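# Screw plastic funnel onto glass vial neck

## Task

Turn the plastic funnel onto the neck of the glass vial (which sits in a holder) until it is fully seated and snug, and leave the vial upright with the funnel attached. If the glass is squeezed or pressed hard, or falls more than a few centimetres, it can break and the task counts as failed.

## Robot and tools

Robot: two UR-type arms, left_arm and right_arm, each on its own carriage (left_rail, right_rail) on one shared floor track. Each arm has a two-finger gripper that opens to 140 mm. Its fingers can fold when gripping near the palm or when pushed tip-first, so grip near the fingertips.

Scene frame (used in results): fixed to the table, table top at z = 0, +z up, +x the direction the arms face, +y to their left. The track runs along y at x = 0, and the table starts at x = 0.17 m. left_rail is always the +y carriage. Each arm base sits at x = 0, y = its carriage position_m, z = 0.04 m. Gripper axes: fingers point along +z, close along y. end_effector_position is the point between closed pads; fingertips reach about 33 mm beyond it (9 mm when fully open).

execute_actions(actions, cameras): runs actions in order. Each action may hold "rows", "steps", "until" and device commands. A row is one list of 18 numbers in [-1, 1] covering both arms: left dx, dy, dz, rx, ry, rz, gripper position, force_limit, speed, then the same nine for the right arm. The six pose numbers are offsets, not absolute poses: they count from that arm's Hand target at the start of the action, in the Hand target's own axes, and every row counts from that same start, not from the previous row. Scale: 1.0 = 0.6 m or 180 degrees; rx, ry, rz form one rotation vector. Each row lasts one control step (1/30 s), up to 15 rows; "steps" is 1 to 450 (default 15). After the rows, arms keep heading to the last row's target. Ramp offsets gently (about 0.01 more per row) to avoid jerks. Sending 0 for all six pose numbers re-commands the current Hand target. To leave a gripper unchanged, resend its last three numbers; a 0 is itself a command. An empty actions list just returns state and images.

Gripper numbers: position +1 fully open, about -0.8 pads touch, -1 closes until stopped. force_limit from -1 (about 14 N) to +1 (about 58 N); speed -1 (30 mm/s) to +1 (250 mm/s). Faster closing grips much harder, so close slowly with low force_limit on glass or thin plastic. object_status: 0 moving, 1 stopped while opening, 2 stopped while closing (a grip), 3 reached position or pads met.

move(target, speed, blend, stop_force, zero, blocking, cameras): straight-line path for both arms. target is one 18-number row, or a list of up to 15 rows, all offsets from the same Hand targets, same scale and frame as above. speed in m/s, 0.002 to 0.5 (default 0.25); rotation up to twice that in rad/s. blend in metres rounds corners in a list. stop_force (4 to 80 N, one value for both arms) ends an arm's path when its wrist sensor feels that much push; unreliable while the gripper rotates. zero (default true) re-zeroes before the move. blocking=false returns early but cannot be combined with stop_force. The result adds a move: line (done, off_target, moving, held, fault) and limits (paced, held).

wait(seconds 0 to 10): let the scene run. stop: brake a running move. zoom_image(camera, region [x0, y0, x1, y1] in pixels, at most 504 by 504). Cameras: cam_high, cam_low, cam_close (504x504), cam_left_wrist, cam_right_wrist (672x504). zero_wrist_force(arm). read_manual gives licence text only. finished_scene(scene) ends the scene.

Rails: send {"left_rail": {"position_m": p}} (left -0.8 to 1.5 m, right -1.5 to 0.8 m), optional speed_m_s 0.01 to 1 and acceleration_factor 0.1 to 1, or {"stop": true}. Then wait with an action such as {"steps": n, "until": {"left_rail": {"position_status": ["!=", "moving"]}}}. Carriages stay at least about 0.78 m apart. Statuses: moving, done, contact_stop, time_out, stopped, stopped_with_arm, stopped_for_other_arm, stopped_for_other_carriage; position_answer taken or not_taken.

Results: per arm end_effector_position (m), quaternion wxyz, velocities, Hand target, Tool commands, Joint positions (rail m then six joints rad), joint torques, Motor temperatures, Wrist force and torque in the gripper's own axes, and gripper position_measured in counts (3 fully open, 230 pads met).

Avoid: squeezing or pressing the vial hard, or letting it fall; knocking anything off the table; collisions between arms; forces near 150 N or joint torque limits (wrist joints 49.1 N m), which stop the arm for 10 s; excessive twist on the gripper when turning the stiff thread; motors heating past 85 °C from holding stretched poses. Turn the funnel in modest wrist-3 increments, regripping between turns, and stop when it no longer advances.

Each tool is called after "Request:" by a JSON object that holds its "api" and its "payload", one argument or row to a line.

## Session

Request:
{"api": "execute_actions", "payload": {
  "actions": []
}}

Scene clock: 0.00 s.
left_arm: end_effector_position=(+0.3563, +0.4786, +0.5790) position_measured=3 object_status=3 end_effector_quat_wxyz=(+0.000, +0.000, +1.000, +0.000) | right_arm: end_effector_position=(+0.3563, -0.3214, +0.5790) position_measured=3 object_status=3 end_effector_quat_wxyz=(+0.000, +0.000, +1.000, +0.000)
Joint positions: left_arm=[0.4 -0.28 -2.157 1.821 -1.235 -1.571 -0.281] | right_arm=[-0.4 -0.28 -2.157 1.821 -1.235 -1.571 -0.281]
Joint velocities: within noise
Joint torques (N m): no reading
Motor temperatures (°C): left_arm=[32 34 36 36 38 37] | right_arm=[33 30 35 39 36 39]
Wrist force (N): no reading
Wrist torque (N m): no reading
Wrist force, peak (N): no reading
Hand target: left_arm +0.3563, +0.4786, +0.5790; +0.000, +0.000, +1.000, +0.000 | right_arm +0.3563, -0.3214, +0.5790; +0.000, +0.000, +1.000, +0.000
Tool commands: left_gripper/position=+1.0 left_gripper/force_limit=+1.0 left_gripper/speed=+1.0 right_gripper/position=+1.0 right_gripper/force_limit=+1.0 right_gripper/speed=+1.0
left_rail: position_m=0.400 position_status=done
right_rail: position_m=-0.400 position_status=done

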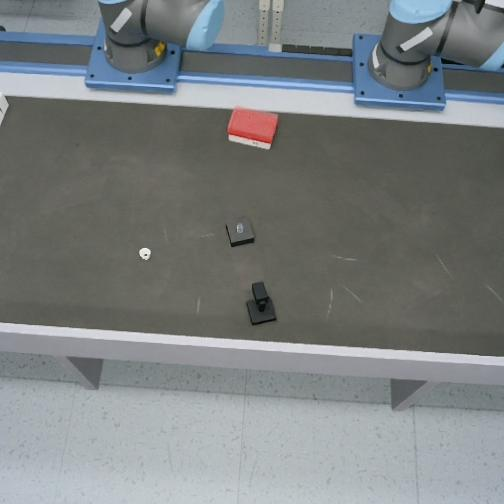

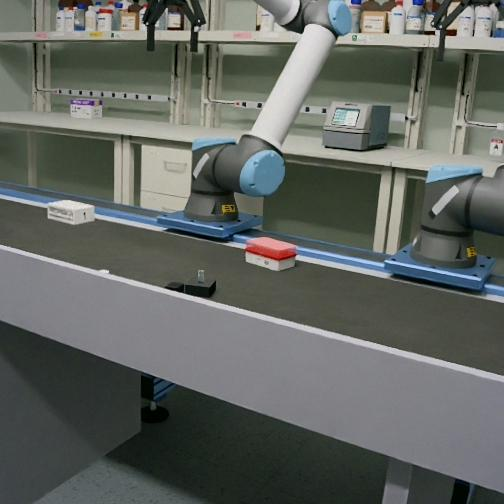

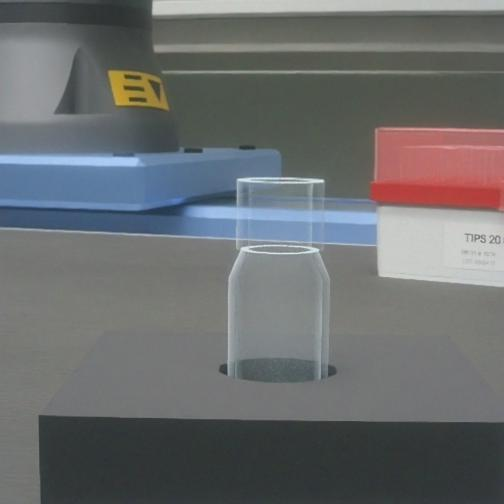

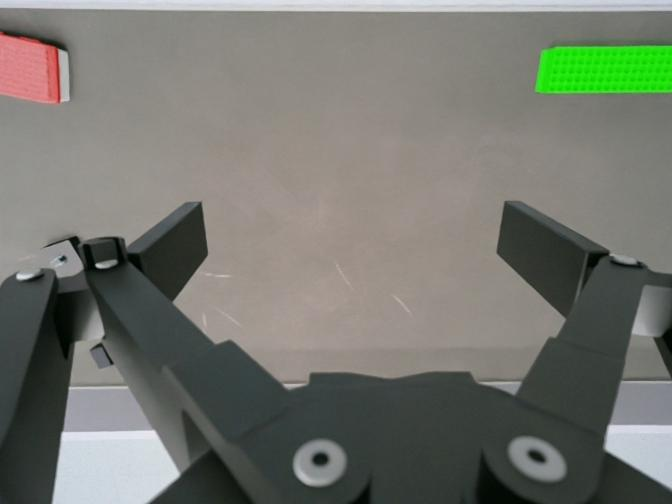

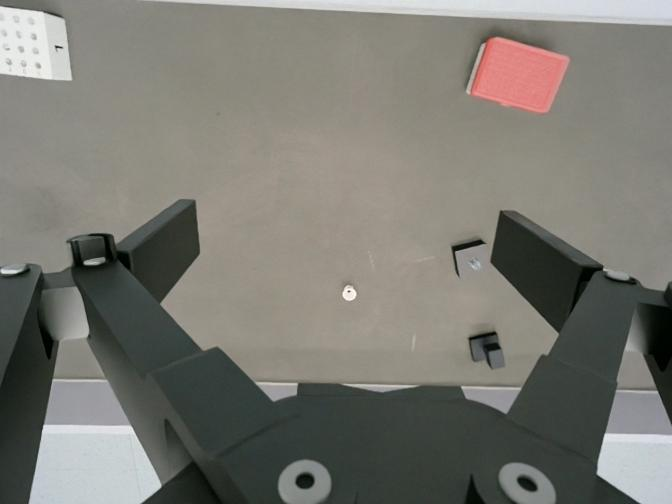

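Request:
{"api": "zoom_image", "payload": {
  "camera": "cam_right_wrist",
  "region": [310, 250, 390, 330]
}}

Request:
{"api": "zoom_image", "payload": {
  "camera": "cam_high",
  "region": [130, 210, 280, 330]
}}

Request:
{"api": "zoom_image", "payload": {
  "camera": "cam_low",
  "region": [80, 240, 240, 320]
}}

Request:
{"api": "zoom_image", "payload": {
  "camera": "cam_right_wrist",
  "region": [420, 220, 540, 380]
}}

Scaled by 6.300 from the camera's 672x504 image, which has a finer 960x720 frame.

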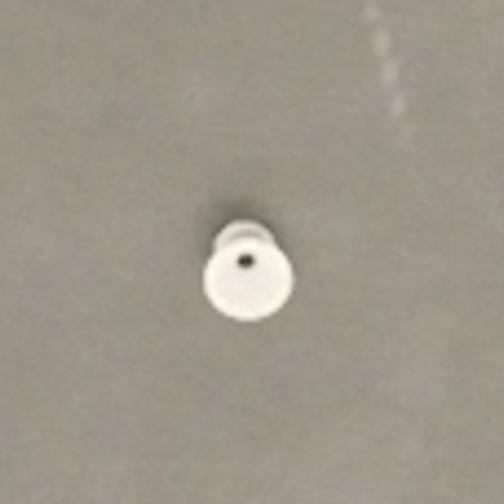

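Scaled by 3.360 from the camera's 504x504 image, which has a finer 720x720 frame.

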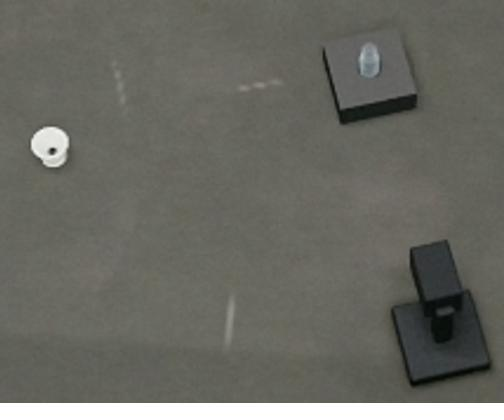

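Scaled by 3.150 from the camera's 504x504 image, which has a finer 720x720 frame.

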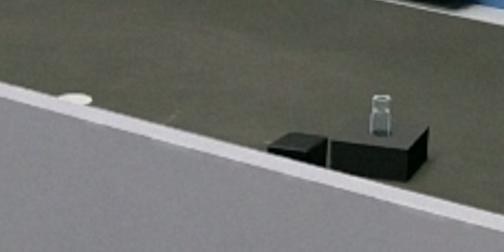

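Scaled by 3.150 from the camera's 672x504 image, which has a finer 960x720 frame.

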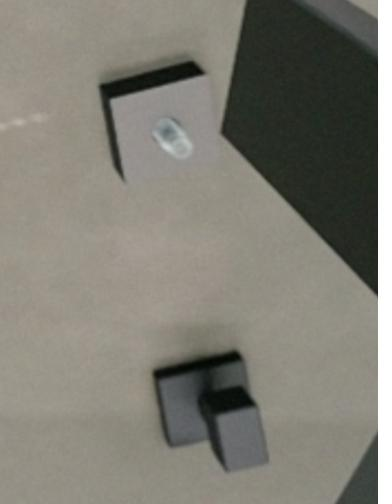

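Request:
{"api": "move", "payload": {
  "target": [0,0,0,0,0,0,1,1,1,-0.44,0.02,0.55,0,0,0,1,1,1],
  "cameras": ["cam_right_wrist"]
}}

Request:
{"api": "zoom_image", "payload": {
  "camera": "cam_right_wrist",
  "region": [210, 120, 462, 372]
}}

Scene clock: 6.70 s.
left_arm: end_effector_position=(+0.3563, +0.4786, +0.5790) position_measured=3 object_status=3 end_effector_quat_wxyz=(+0.000, +0.000, +1.000, +0.000) | right_arm: end_effector_position=(+0.6203, -0.3094, +0.2491) position_measured=3 object_status=3 end_effector_quat_wxyz=(+0.000, +0.000, +1.000, +0.000)
Joint positions: left_arm=[0.4 -0.28 -2.157 1.821 -1.235 -1.571 -0.281] | right_arm=[-0.4 -0.137 -1.628 2.067 -2.01 -1.571 -0.137]
Joint velocities: within noise
Joint torques (N m): left_arm=[2 2.63 -43.29 -4.17 -0.32 -0.29] | right_arm=[7.35 -30.53 -49.18 -7.64 -3.15 3.05]
Motor temperatures (°C): left_arm=[32 34 36 36 38 37] | right_arm=[33 30 35 39 36 39]
Wrist force (N): left_arm=[-0.1 0.0 0.0] | right_arm=[0.0 0.2 0.7]
Wrist torque (N m): left_arm=[0.01 0.03 0.00] | right_arm=[0.01 0.03 0.00]
Wrist force, peak (N): left_arm=[0.6 -0.6 0.1] | right_arm=[2.2 -0.5 -2.5]
Hand target: left_arm +0.3563, +0.4786, +0.5790; +0.000, +0.000, +1.000, +0.000 | right_arm +0.6204, -0.3094, +0.2490; +0.000, +0.000, +1.000, +0.000
Off the commanded pose: left_arm 0.000 m, 0 deg | right_arm 0.000 m, 0 deg.
left_rail: position_m=0.400 position_status=done
right_rail: position_m=-0.400 position_status=done
move: done
Images, in order (width x height): cam_right_wrist 672x504.

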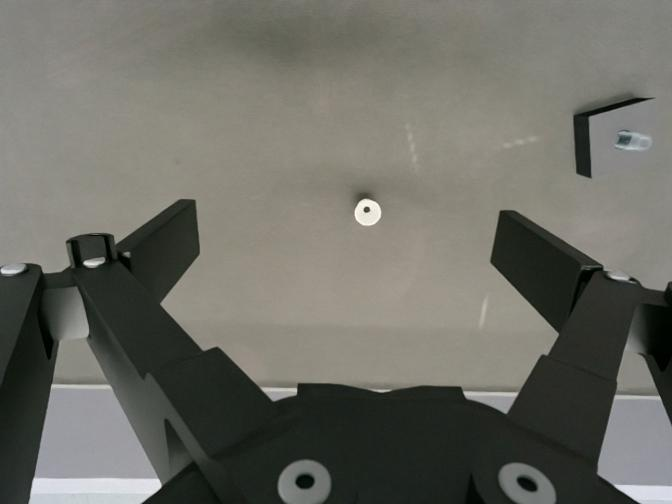

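Scaled by 2.000 from the camera's 672x504 image, which has a finer 960x720 frame.

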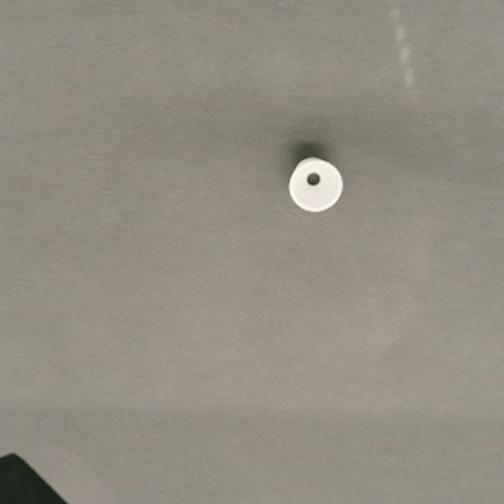

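Request:
{"api": "move", "payload": {
  "target": [0,0,0,0,0,0,1,1,1,-0.083,0.03,0.2,0,0,0,1,1,1],
  "cameras": ["cam_right_wrist"]
}}

Scene clock: 9.10 s.
left_arm: end_effector_position=(+0.3563, +0.4786, +0.5790) position_measured=3 object_status=3 end_effector_quat_wxyz=(+0.000, +0.000, +1.000, +0.000) | right_arm: end_effector_position=(+0.6701, -0.2914, +0.1291) position_measured=3 object_status=3 end_effector_quat_wxyz=(+0.000, +0.000, +1.000, +0.000)
Joint positions: left_arm=[0.4 -0.28 -2.157 1.821 -1.235 -1.571 -0.28] | right_arm=[-0.4 -0.099 -1.423 2.098 -2.246 -1.571 -0.099]
Joint velocities: within noise
Joint torques (N m): left_arm=[-0.35 3.57 -40.5 -3.98 -0.45 -0.55] | right_arm=[7.67 -44.72 -44.74 -8.09 -2.49 3.02]
Motor temperatures (°C): left_arm=[32 34 36 36 38 37] | right_arm=[33 30 35 39 36 39]
Wrist force (N): left_arm=[0.0 0.1 0.1] | right_arm=[-0.1 -0.5 -0.3]
Wrist torque (N m): left_arm=[0.02 0.01 0.00] | right_arm=[-0.15 0.03 0.02]
Wrist force, peak (N): left_arm=[0.8 0.4 0.4] | right_arm=[-1.2 -0.4 2.7]
Hand target: left_arm +0.3563, +0.4786, +0.5790; +0.000, +0.000, +1.000, +0.000 | right_arm +0.6702, -0.2914, +0.1290; +0.000, +0.000, +1.000, +0.000
Off the commanded pose: left_arm 0.000 m, 0 deg | right_arm 0.000 m, 0 deg.
left_rail: position_m=0.400 position_status=done
right_rail: position_m=-0.400 position_status=done
move: done
Images, in order (width x height): cam_right_wrist 672x504.

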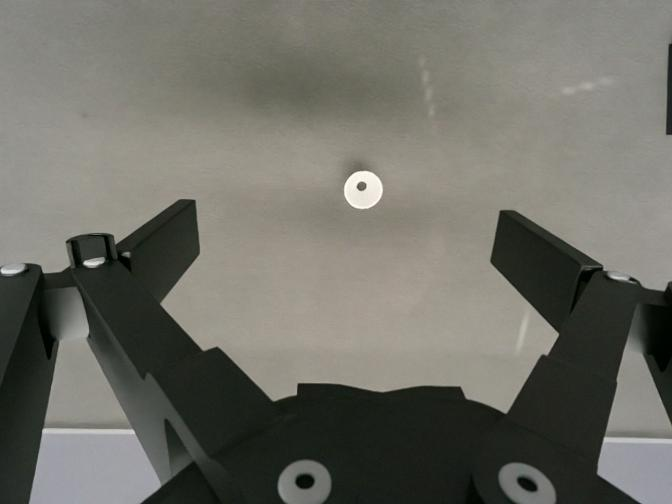

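Request:
{"api": "move", "payload": {
  "target": [0,0,0,0,0,0,1,1,1,0,0.028,0.1,0,0,0,1,1,1],
  "cameras": ["cam_right_wrist"]
}}

Request:
{"api": "zoom_image", "payload": {
  "camera": "cam_right_wrist",
  "region": [286, 120, 412, 246]
}}

Scene clock: 11.33 s.
left_arm: end_effector_position=(+0.3563, +0.4786, +0.5790) position_measured=3 object_status=3 end_effector_quat_wxyz=(+0.000, +0.000, +1.000, +0.000) | right_arm: end_effector_position=(+0.6702, -0.2747, +0.0691) position_measured=3 object_status=3 end_effector_quat_wxyz=(+0.000, +0.000, +1.000, +0.000)
Joint positions: left_arm=[0.4 -0.28 -2.157 1.821 -1.235 -1.571 -0.281] | right_arm=[-0.4 -0.073 -1.342 2.137 -2.365 -1.571 -0.073]
Joint velocities: within noise
Joint torques (N m): left_arm=[1.26 6.59 -40.1 -3.86 -0.26 -0.86] | right_arm=[8 -46.3 -28.63 -7.65 1.53 2.9]
Motor temperatures (°C): left_arm=[32 34 36 36 38 37] | right_arm=[33 30 35 39 36 39]
Wrist force (N): left_arm=[0.0 -0.4 0.1] | right_arm=[0.1 -0.3 0.2]
Wrist torque (N m): left_arm=[-0.08 0.00 0.00] | right_arm=[-0.12 -0.01 0.01]
Wrist force, peak (N): left_arm=[-0.1 -0.5 0.6] | right_arm=[-0.2 -1.1 -1.7]
Hand target: left_arm +0.3563, +0.4786, +0.5790; +0.000, +0.000, +1.000, +0.000 | right_arm +0.6702, -0.2746, +0.0690; +0.000, +0.000, +1.000, +0.000
Off the commanded pose: left_arm 0.000 m, 0 deg | right_arm 0.000 m, 0 deg.
left_rail: position_m=0.400 position_status=done
right_rail: position_m=-0.400 position_status=done
move: done
Images, in order (width x height): cam_right_wrist 672x504.

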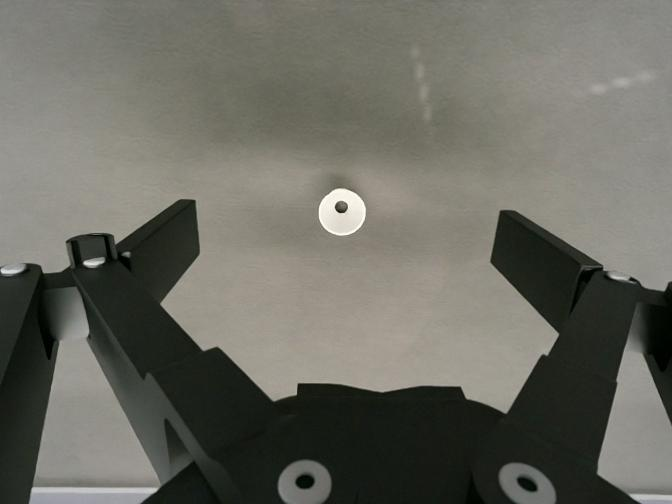

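Scaled by 4.000 from the camera's 672x504 image, which has a finer 960x720 frame.

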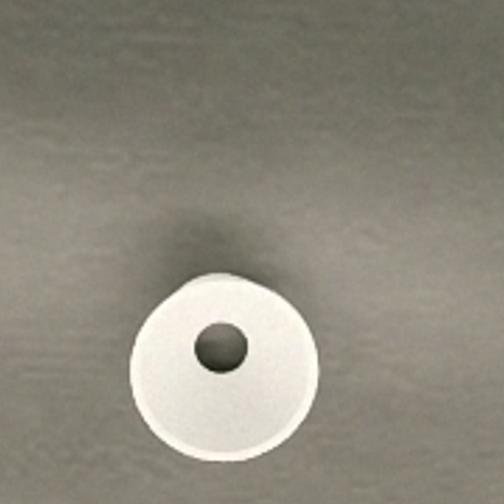

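Request:
{"api": "move", "payload": {
  "target": [
    [0,0,0,0,0,0,1,1,1,0.12,0,0,0,0,0,-1,-1,0],
    [0,0,0,0,0,0,1,1,1,0.12,0,0.03,0,0,0,-1,-1,0]
  ],
  "cameras": []
}}

Request:
{"api": "move", "payload": {
  "target": [0,0,0,0,0,0,1,1,1,0,0,0.08,0,0,0,-1,-1,0],
  "speed": 0.01,
  "stop_force": 5,
  "cameras": ["cam_right_wrist"]
}}

Scene clock: 14.07 s.
left_arm: end_effector_position=(+0.3563, +0.4786, +0.5790) position_measured=3 object_status=3 end_effector_quat_wxyz=(+0.000, +0.000, +1.000, +0.000) | right_arm: end_effector_position=(+0.5982, -0.2746, +0.0510) position_measured=233 object_status=3 end_effector_quat_wxyz=(+0.000, +0.000, +1.000, +0.000)
Joint positions: left_arm=[0.4 -0.28 -2.157 1.821 -1.235 -1.571 -0.28] | right_arm=[-0.4 -0.082 -1.416 2.279 -2.434 -1.571 -0.082]
Joint velocities: within noise
Joint torques (N m): left_arm=[-0.22 5.96 -38.22 -3.53 -0.85 -0.35] | right_arm=[-12.62 -39.42 -26.14 -7.42 3.87 -3.18]
Motor temperatures (°C): left_arm=[32 34 36 36 38 37] | right_arm=[33 30 35 39 36 39]
Wrist force (N): left_arm=[0.1 0.1 0.4] | right_arm=[-0.2 -0.9 0.0]
Wrist torque (N m): left_arm=[0.03 -0.01 0.00] | right_arm=[-0.24 0.02 0.02]
Wrist force, peak (N): left_arm=[0.1 -0.1 0.7] | right_arm=[2.0 -0.6 -1.8]
Hand target: left_arm +0.3563, +0.4786, +0.5790; +0.000, +0.000, +1.000, +0.000 | right_arm +0.5982, -0.2746, +0.0510; +0.000, +0.000, +1.000, +0.000
Off the commanded pose: left_arm 0.000 m, 0 deg | right_arm 0.000 m, 0 deg.
left_rail: position_m=0.400 position_status=done
right_rail: position_m=-0.400 position_status=done
move: done
No camera images: "cameras" was empty.

Scene clock: 16.90 s.
left_arm: end_effector_position=(+0.3563, +0.4786, +0.5790) position_measured=3 object_status=3 end_effector_quat_wxyz=(+0.000, +0.000, +1.000, +0.000) | right_arm: end_effector_position=(+0.5982, -0.2746, +0.0348) position_measured=233 object_status=3 end_effector_quat_wxyz=(+0.000, +0.000, +1.000, +0.000)
Joint positions: left_arm=[0.4 -0.28 -2.157 1.821 -1.235 -1.571 -0.28] | right_arm=[-0.4 -0.082 -1.389 2.289 -2.471 -1.571 -0.082]
Joint velocities: within noise
Joint torques (N m): left_arm=[-0.01 6.96 -38.44 -3.28 -0.34 -0.5] | right_arm=[-13.42 -62.75 -34.68 -2.21 3.66 -3.17]
Motor temperatures (°C): left_arm=[32 34 36 36 38 37] | right_arm=[33 30 35 39 36 39]
Wrist force (N): left_arm=[0.1 0.0 0.3] | right_arm=[3.2 -0.4 -10.5]
Wrist torque (N m): left_arm=[0.00 -0.01 0.00] | right_arm=[-0.06 0.05 0.02]
Wrist force, peak (N): left_arm=[0.2 -0.2 0.7] | right_arm=[18.9 -2.1 -43.1]
Hand target: left_arm +0.3563, +0.4786, +0.5790; +0.000, +0.000, +1.000, +0.000 | right_arm +0.5982, -0.2746, +0.0349; +0.000, +0.000, +1.000, +0.000 (not the last commanded pose)
Off the commanded pose: left_arm 0.000 m, 0 deg | right_arm 0.032 m, 0 deg.
left_rail: position_m=0.400 position_status=done
right_rail: position_m=-0.400 position_status=done
move: contact (right_arm)
Images, in order (width x height): cam_right_wrist 672x504.

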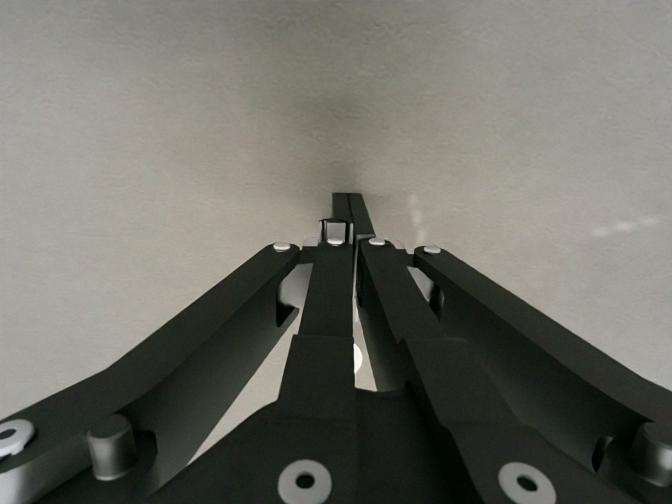

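Request:
{"api": "move", "payload": {
  "target": [
    [0,0,0,0,0,0,1,1,1,0,0,-0.06,0,0,0,-1,-1,0],
    [0,0,0,0,0,0,1,1,1,-0.12,0,-0.06,0,0,0,1,-1,0]
  ],
  "cameras": ["cam_right_wrist"]
}}

Request:
{"api": "move", "payload": {
  "target": [0,0,0,0,0,0,1,1,1,0,0,0.04,0,0,0,1,-1,0],
  "speed": 0.1,
  "cameras": ["cam_right_wrist"]
}}

Scene clock: 21.03 s.
left_arm: end_effector_position=(+0.3563, +0.4786, +0.5790) position_measured=3 object_status=3 end_effector_quat_wxyz=(+0.000, +0.000, +1.000, +0.000) | right_arm: end_effector_position=(+0.6702, -0.2746, +0.0709) position_measured=3 object_status=0 end_effector_quat_wxyz=(+0.000, +0.000, +1.000, +0.000)
Joint positions: left_arm=[0.4 -0.28 -2.157 1.821 -1.235 -1.571 -0.281] | right_arm=[-0.4 -0.073 -1.345 2.136 -2.362 -1.571 -0.073]
Joint velocities: within noise
Joint torques (N m): left_arm=[0.28 8.22 -38.52 -3.95 -0.44 -0.54] | right_arm=[5.93 -48.75 -39 -2.6 -2.94 3.04]
Motor temperatures (°C): left_arm=[32 34 36 36 38 37] | right_arm=[33 30 35 39 36 39]
Wrist force (N): left_arm=[0.2 -0.4 0.7] | right_arm=[-0.1 -0.5 0.6]
Wrist torque (N m): left_arm=[-0.09 -0.03 -0.01] | right_arm=[-0.14 0.04 0.00]
Wrist force, peak (N): left_arm=[0.0 -0.6 0.8] | right_arm=[3.2 0.1 -10.4]
Hand target: left_arm +0.3563, +0.4786, +0.5790; +0.000, +0.000, +1.000, +0.000 | right_arm +0.6702, -0.2746, +0.0709; +0.000, +0.000, +1.000, +0.000
Off the commanded pose: left_arm 0.000 m, 0 deg | right_arm 0.000 m, 0 deg.
left_rail: position_m=0.400 position_status=done
right_rail: position_m=-0.400 position_status=done
move: done
Images, in order (width x height): cam_right_wrist 672x504.

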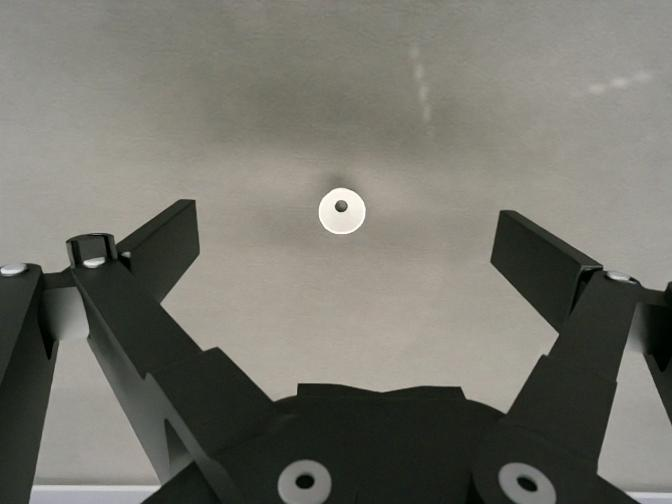

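Scene clock: 21.90 s.
left_arm: end_effector_position=(+0.3563, +0.4786, +0.5790) position_measured=3 object_status=3 end_effector_quat_wxyz=(+0.000, +0.000, +1.000, +0.000) | right_arm: end_effector_position=(+0.6702, -0.2746, +0.0469) position_measured=3 object_status=3 end_effector_quat_wxyz=(+0.000, +0.000, +1.000, +0.000)
Joint positions: left_arm=[0.4 -0.28 -2.157 1.821 -1.235 -1.571 -0.281] | right_arm=[-0.4 -0.073 -1.311 2.15 -2.41 -1.571 -0.073]
Joint velocities: within noise
Joint torques (N m): left_arm=[-0.32 10.82 -37.87 -3.67 -0.72 -0.49] | right_arm=[2.05 -48.31 -26.56 -8.32 -2.91 2.13]
Motor temperatures (°C): left_arm=[32 34 36 36 38 37] | right_arm=[33 30 35 39 36 39]
Wrist force (N): left_arm=[-0.2 0.1 0.4] | right_arm=[-0.1 0.0 0.7]
Wrist torque (N m): left_arm=[0.03 0.04 0.00] | right_arm=[-0.04 0.02 0.02]
Wrist force, peak (N): left_arm=[0.0 -0.3 0.7] | right_arm=[0.1 -0.7 1.0]
Hand target: left_arm +0.3563, +0.4786, +0.5790; +0.000, +0.000, +1.000, +0.000 | right_arm +0.6702, -0.2746, +0.0469; +0.000, +0.000, +1.000, +0.000
Off the commanded pose: left_arm 0.000 m, 0 deg | right_arm 0.000 m, 0 deg.
left_rail: position_m=0.400 position_status=done
right_rail: position_m=-0.400 position_status=done
move: done
Images, in order (width x height): cam_right_wrist 672x504.

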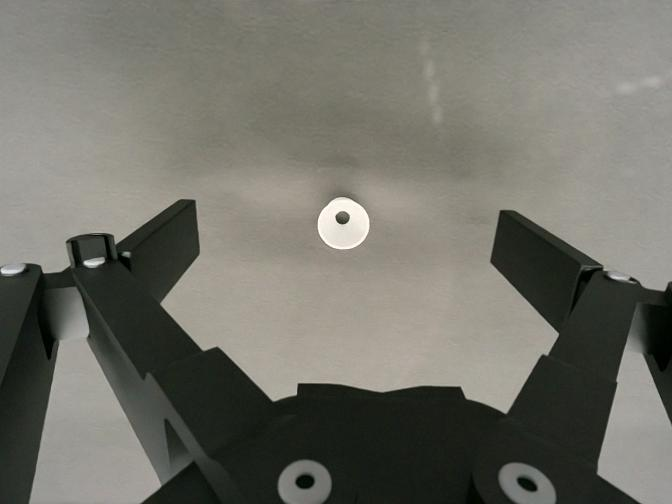

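Request:
{"api": "execute_actions", "payload": {
  "actions": [
    {"rows":[[0,0,0,0,0,0,1,1,1,0,-0.003,0,0,0,0,1,-1,-1]],"steps":15},
    {"rows":[[0,0,0,0,0,0,1,1,1,0,0,0,0,0,0,-1,-0.6,-1]],"steps":180}
  ],
  "cameras": ["cam_right_wrist"]
}}

Request:
{"api": "zoom_image", "payload": {
  "camera": "cam_right_wrist",
  "region": [260, 150, 430, 300]
}}

Scene clock: 29.40 s.
left_arm: end_effector_position=(+0.3563, +0.4786, +0.5790) position_measured=3 object_status=3 end_effector_quat_wxyz=(+0.000, +0.000, +1.000, +0.000) | right_arm: end_effector_position=(+0.6702, -0.2764, +0.0469) position_measured=194 object_status=2 end_effector_quat_wxyz=(+0.000, +0.000, +1.000, +0.000)
Joint positions: left_arm=[0.4 -0.28 -2.157 1.821 -1.235 -1.571 -0.281] | right_arm=[-0.4 -0.076 -1.311 2.151 -2.41 -1.571 -0.076]
Joint velocities: within noise
Joint torques (N m): left_arm=[1.16 14.29 -38.46 -3.49 -0.36 -0.26] | right_arm=[-11.15 -70.11 -36.04 -2.9 1.42 -2.96]
Motor temperatures (°C): left_arm=[32 34 36 36 38 37] | right_arm=[33 30 35 39 36 39]
Wrist force (N): left_arm=[0.1 -0.1 0.3] | right_arm=[0.5 -0.2 -2.4]
Wrist torque (N m): left_arm=[-0.01 -0.02 -0.01] | right_arm=[-0.07 -0.04 0.03]
Wrist force, peak (N): left_arm=[-0.1 0.1 0.9] | right_arm=[0.8 0.1 -3.2]
Hand target: left_arm +0.3563, +0.4786, +0.5790; +0.000, +0.000, +1.000, +0.000 | right_arm +0.6702, -0.2764, +0.0469; +0.000, +0.000, +1.000, +0.000
Off the commanded pose: left_arm 0.000 m, 0 deg | right_arm 0.000 m, 0 deg.
left_rail: position_m=0.400 position_status=done
right_rail: position_m=-0.400 position_status=done
Images, in order (width x height): cam_right_wrist 672x504.

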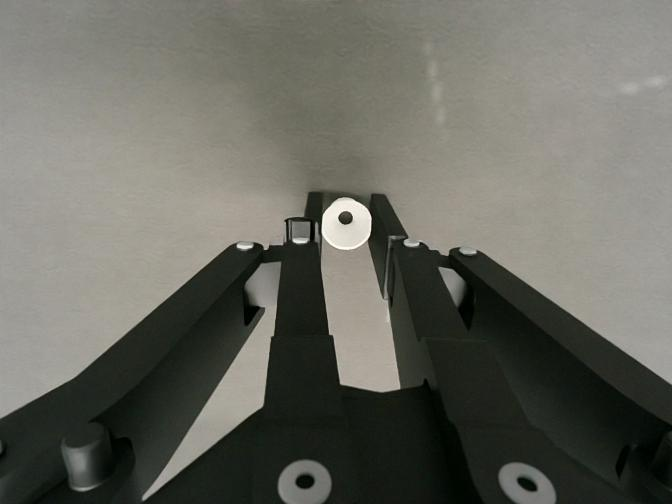

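Scaled by 2.965 from the camera's 672x504 image, which has a finer 960x720 frame.

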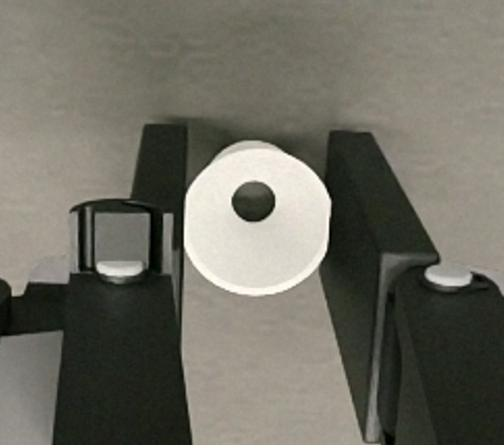

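Request:
{"api": "move", "payload": {
  "target": [
    [0,0,0,0,0,0,1,1,1,0,0,-0.25,0,0,0,-1,-0.6,-1],
    [0,0,0,0,0,0,1,1,1,0.142,0.35,-0.25,0,0,0,-1,-0.6,-1]
  ],
  "speed": 0.15
}}

Request:
{"api": "zoom_image", "payload": {
  "camera": "cam_right_wrist",
  "region": [260, 120, 430, 290]
}}

Scene clock: 33.80 s.
left_arm: end_effector_position=(+0.3563, +0.4786, +0.5790) position_measured=3 object_status=3 end_effector_quat_wxyz=(+0.000, +0.000, +1.000, +0.000) | right_arm: end_effector_position=(+0.5850, -0.0665, +0.1969) position_measured=194 object_status=2 end_effector_quat_wxyz=(+0.000, +0.000, +1.000, +0.000)
Joint positions: left_arm=[0.4 -0.28 -2.157 1.821 -1.235 -1.571 -0.28] | right_arm=[-0.4 0.257 -1.504 2.046 -2.112 -1.571 0.257]
Joint velocities: within noise
Joint torques (N m): left_arm=[-0.06 14.97 -37.66 -3.96 -0.92 -0.24] | right_arm=[6.99 -41.25 -47.94 -1.93 -3.08 3.33]
Motor temperatures (°C): left_arm=[32 34 36 36 38 37] | right_arm=[33 30 35 39 36 39]
Wrist force (N): left_arm=[0.0 0.1 0.5] | right_arm=[-0.4 -0.1 0.5]
Wrist torque (N m): left_arm=[0.03 0.00 0.00] | right_arm=[-0.05 0.09 0.03]
Wrist force, peak (N): left_arm=[0.1 -0.2 0.9] | right_arm=[0.1 0.0 -3.1]
Hand target: left_arm +0.3563, +0.4786, +0.5790; +0.000, +0.000, +1.000, +0.000 | right_arm +0.5850, -0.0664, +0.1969; +0.000, +0.000, +1.000, +0.000
Off the commanded pose: left_arm 0.000 m, 0 deg | right_arm 0.000 m, 0 deg.
left_rail: position_m=0.400 position_status=done
right_rail: position_m=-0.400 position_status=done
move: done

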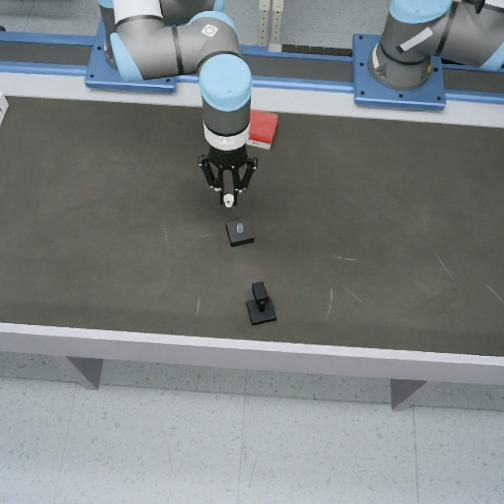

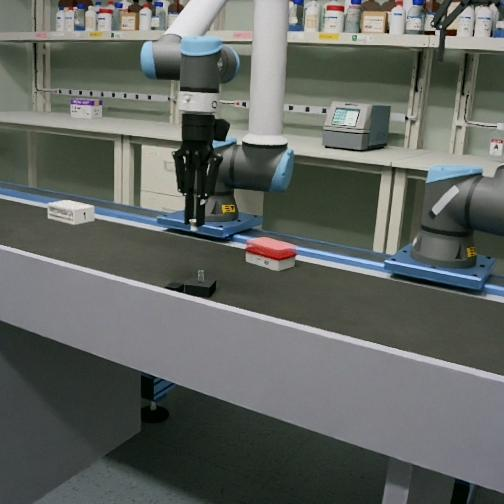

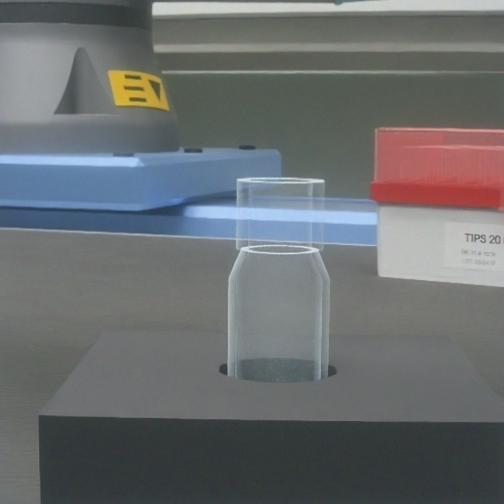

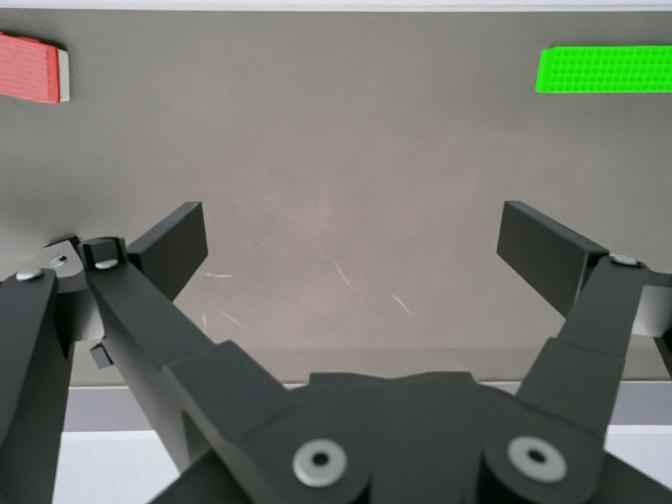

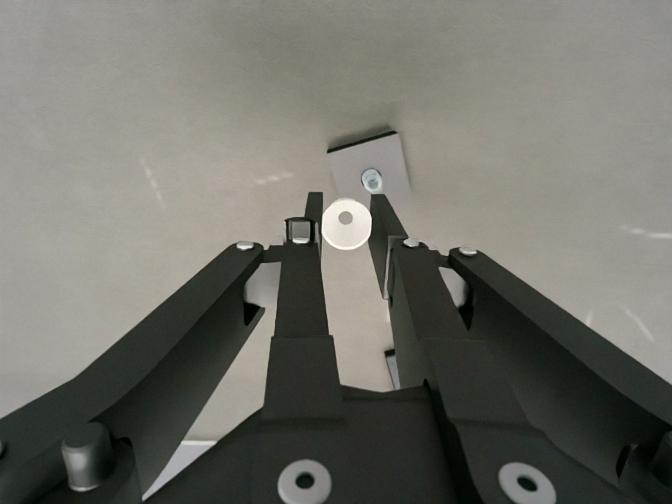

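Scaled by 2.965 from the camera's 672x504 image, which has a finer 960x720 frame.

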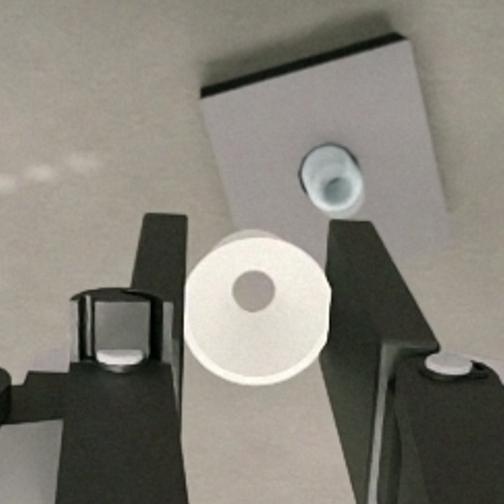

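Request:
{"api": "move", "payload": {
  "target": [0,0,0,0,0,0,1,1,1,0,0.041,0.06,0,0,0,-1,-0.6,-1],
  "speed": 0.1,
  "cameras": ["cam_close","cam_right_wrist","cam_low"]
}}

Request:
{"api": "zoom_image", "payload": {
  "camera": "cam_right_wrist",
  "region": [260, 120, 430, 290]
}}

Request:
{"api": "zoom_image", "payload": {
  "camera": "cam_low",
  "region": [150, 200, 260, 310]
}}

Scene clock: 35.87 s.
left_arm: end_effector_position=(+0.3563, +0.4786, +0.5790) position_measured=3 object_status=3 end_effector_quat_wxyz=(+0.000, +0.000, +1.000, +0.000) | right_arm: end_effector_position=(+0.5850, -0.0419, +0.1609) position_measured=194 object_status=2 end_effector_quat_wxyz=(+0.000, +0.000, +1.000, +0.000)
Joint positions: left_arm=[0.4 -0.28 -2.157 1.821 -1.235 -1.571 -0.281] | right_arm=[-0.4 0.293 -1.448 2.058 -2.181 -1.571 0.293]
Joint velocities: within noise
Joint torques (N m): left_arm=[0.88 16.15 -38.13 -3.69 -0.54 -0.36] | right_arm=[7.26 -44.16 -33.68 -7.63 1.55 3.09]
Motor temperatures (°C): left_arm=[32 34 36 36 38 37] | right_arm=[33 30 35 39 36 39]
Wrist force (N): left_arm=[-0.1 -0.1 0.0] | right_arm=[-0.4 0.0 0.6]
Wrist torque (N m): left_arm=[-0.03 0.03 0.00] | right_arm=[-0.03 0.09 0.01]
Wrist force, peak (N): left_arm=[0.4 -0.4 0.5] | right_arm=[-0.7 0.8 1.5]
Hand target: left_arm +0.3563, +0.4786, +0.5790; +0.000, +0.000, +1.000, +0.000 | right_arm +0.5850, -0.0418, +0.1608; +0.000, +0.000, +1.000, +0.000
Off the commanded pose: left_arm 0.000 m, 0 deg | right_arm 0.000 m, 0 deg.
left_rail: position_m=0.400 position_status=done
right_rail: position_m=-0.400 position_status=done
move: done
Images, in order (width x height): cam_low 504x504, cam_close 504x504, cam_right_wrist 672x504.

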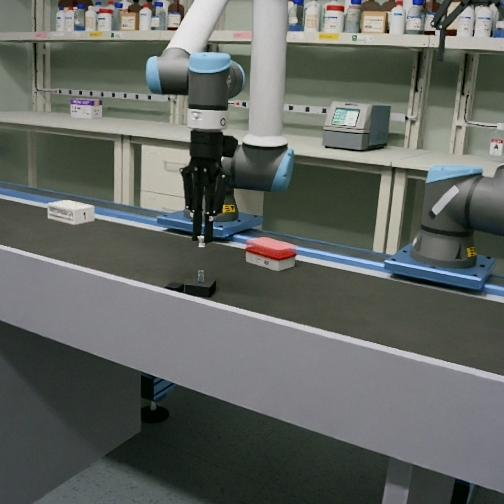

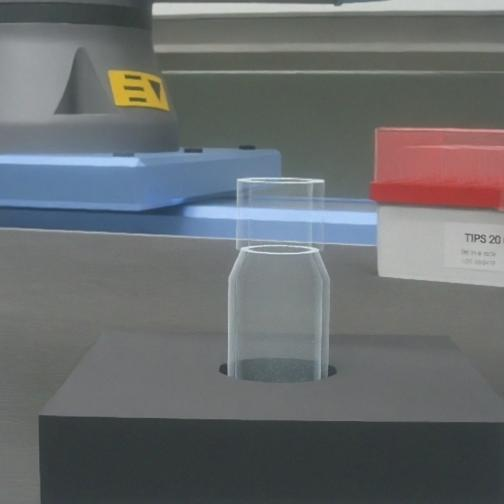

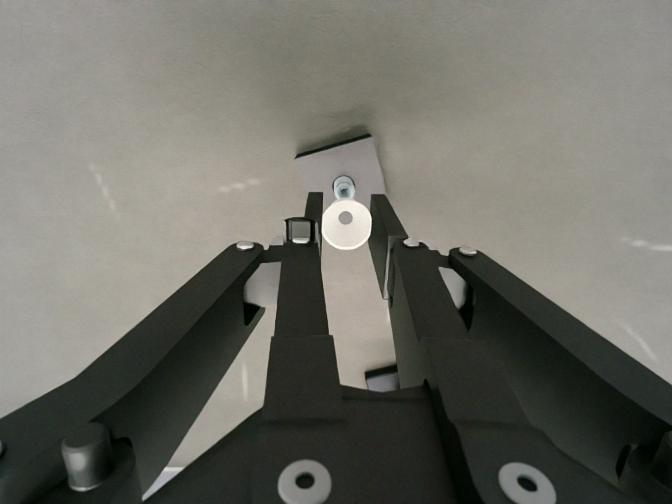

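Scaled by 2.965 from the camera's 672x504 image, which has a finer 960x720 frame.

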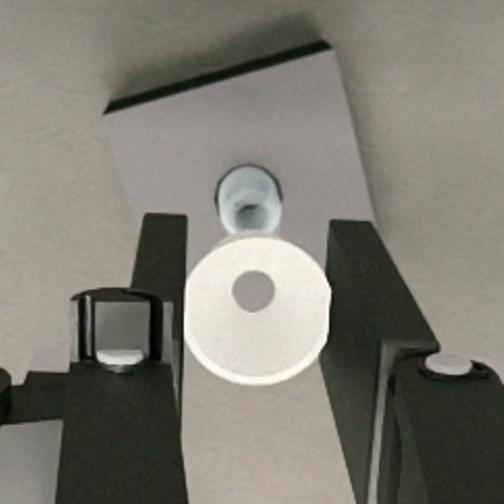

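Scaled by 4.582 from the camera's 504x504 image, which has a finer 720x720 frame.

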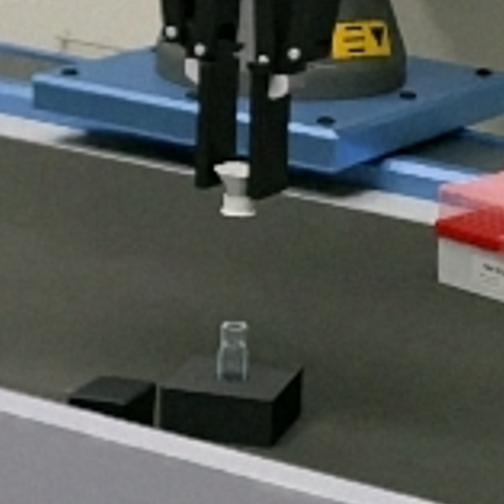

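Request:
{"api": "move", "payload": {
  "target": [0,0,0,0,0,0,1,1,1,0,0,0.07,0,0,0,-1,-0.6,-1],
  "speed": 0.1,
  "cameras": ["cam_close","cam_right_wrist","cam_low"]
}}

Request:
{"api": "zoom_image", "payload": {
  "camera": "cam_right_wrist",
  "region": [260, 120, 430, 290]
}}

Request:
{"api": "zoom_image", "payload": {
  "camera": "cam_low",
  "region": [150, 200, 260, 310]
}}

Scene clock: 38.00 s.
left_arm: end_effector_position=(+0.3563, +0.4786, +0.5790) position_measured=3 object_status=3 end_effector_quat_wxyz=(+0.000, +0.000, +1.000, +0.000) | right_arm: end_effector_position=(+0.5850, -0.0418, +0.1189) position_measured=194 object_status=2 end_effector_quat_wxyz=(+0.000, +0.000, +1.000, +0.000)
Joint positions: left_arm=[0.4 -0.28 -2.157 1.821 -1.235 -1.571 -0.28] | right_arm=[-0.4 0.293 -1.401 2.093 -2.264 -1.571 0.293]
Joint velocities: within noise
Joint torques (N m): left_arm=[0.87 14.78 -37.52 -3.35 -0.67 -0.7] | right_arm=[-1.42 -46.59 -31.27 -8.34 -2.28 0.53]
Motor temperatures (°C): left_arm=[32 34 36 36 38 37] | right_arm=[33 30 35 39 36 39]
Wrist force (N): left_arm=[0.2 -0.1 0.3] | right_arm=[-0.5 0.1 0.3]
Wrist torque (N m): left_arm=[-0.02 -0.04 0.00] | right_arm=[-0.01 0.12 0.02]
Wrist force, peak (N): left_arm=[0.2 -0.7 0.7] | right_arm=[-0.3 -0.2 1.6]
Hand target: left_arm +0.3563, +0.4786, +0.5790; +0.000, +0.000, +1.000, +0.000 | right_arm +0.5850, -0.0418, +0.1188; +0.000, +0.000, +1.000, +0.000
Off the commanded pose: left_arm 0.000 m, 0 deg | right_arm 0.000 m, 0 deg.
left_rail: position_m=0.400 position_status=done
right_rail: position_m=-0.400 position_status=done
move: done
Images, in order (width x height): cam_low 504x504, cam_close 504x504, cam_right_wrist 672x504.

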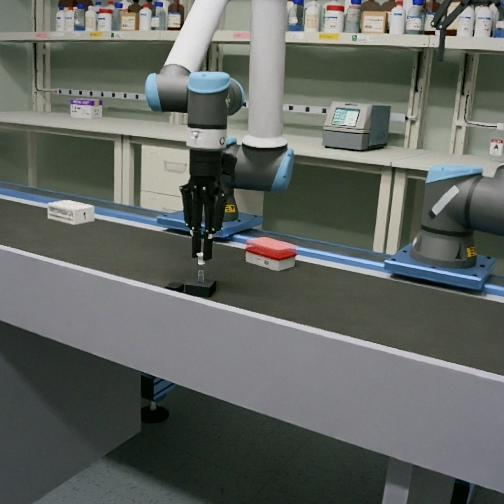

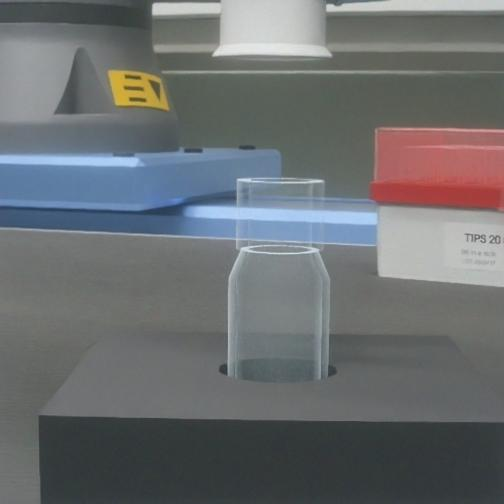

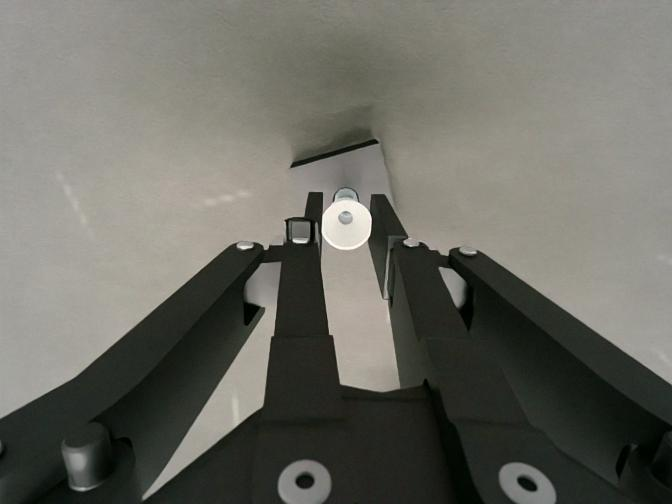

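Scaled by 2.965 from the camera's 672x504 image, which has a finer 960x720 frame.

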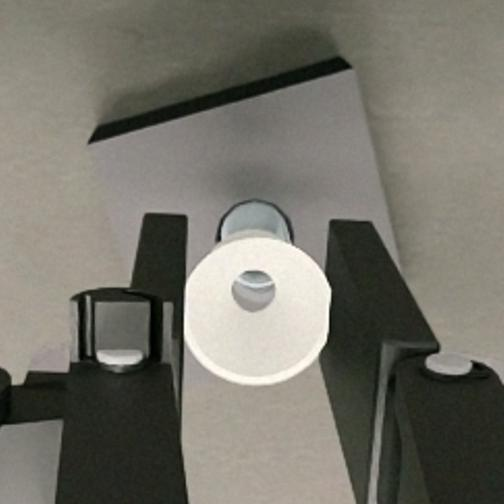

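Scaled by 4.582 from the camera's 504x504 image, which has a finer 720x720 frame.

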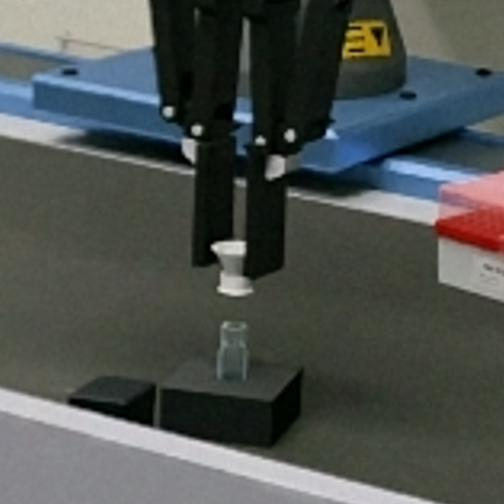

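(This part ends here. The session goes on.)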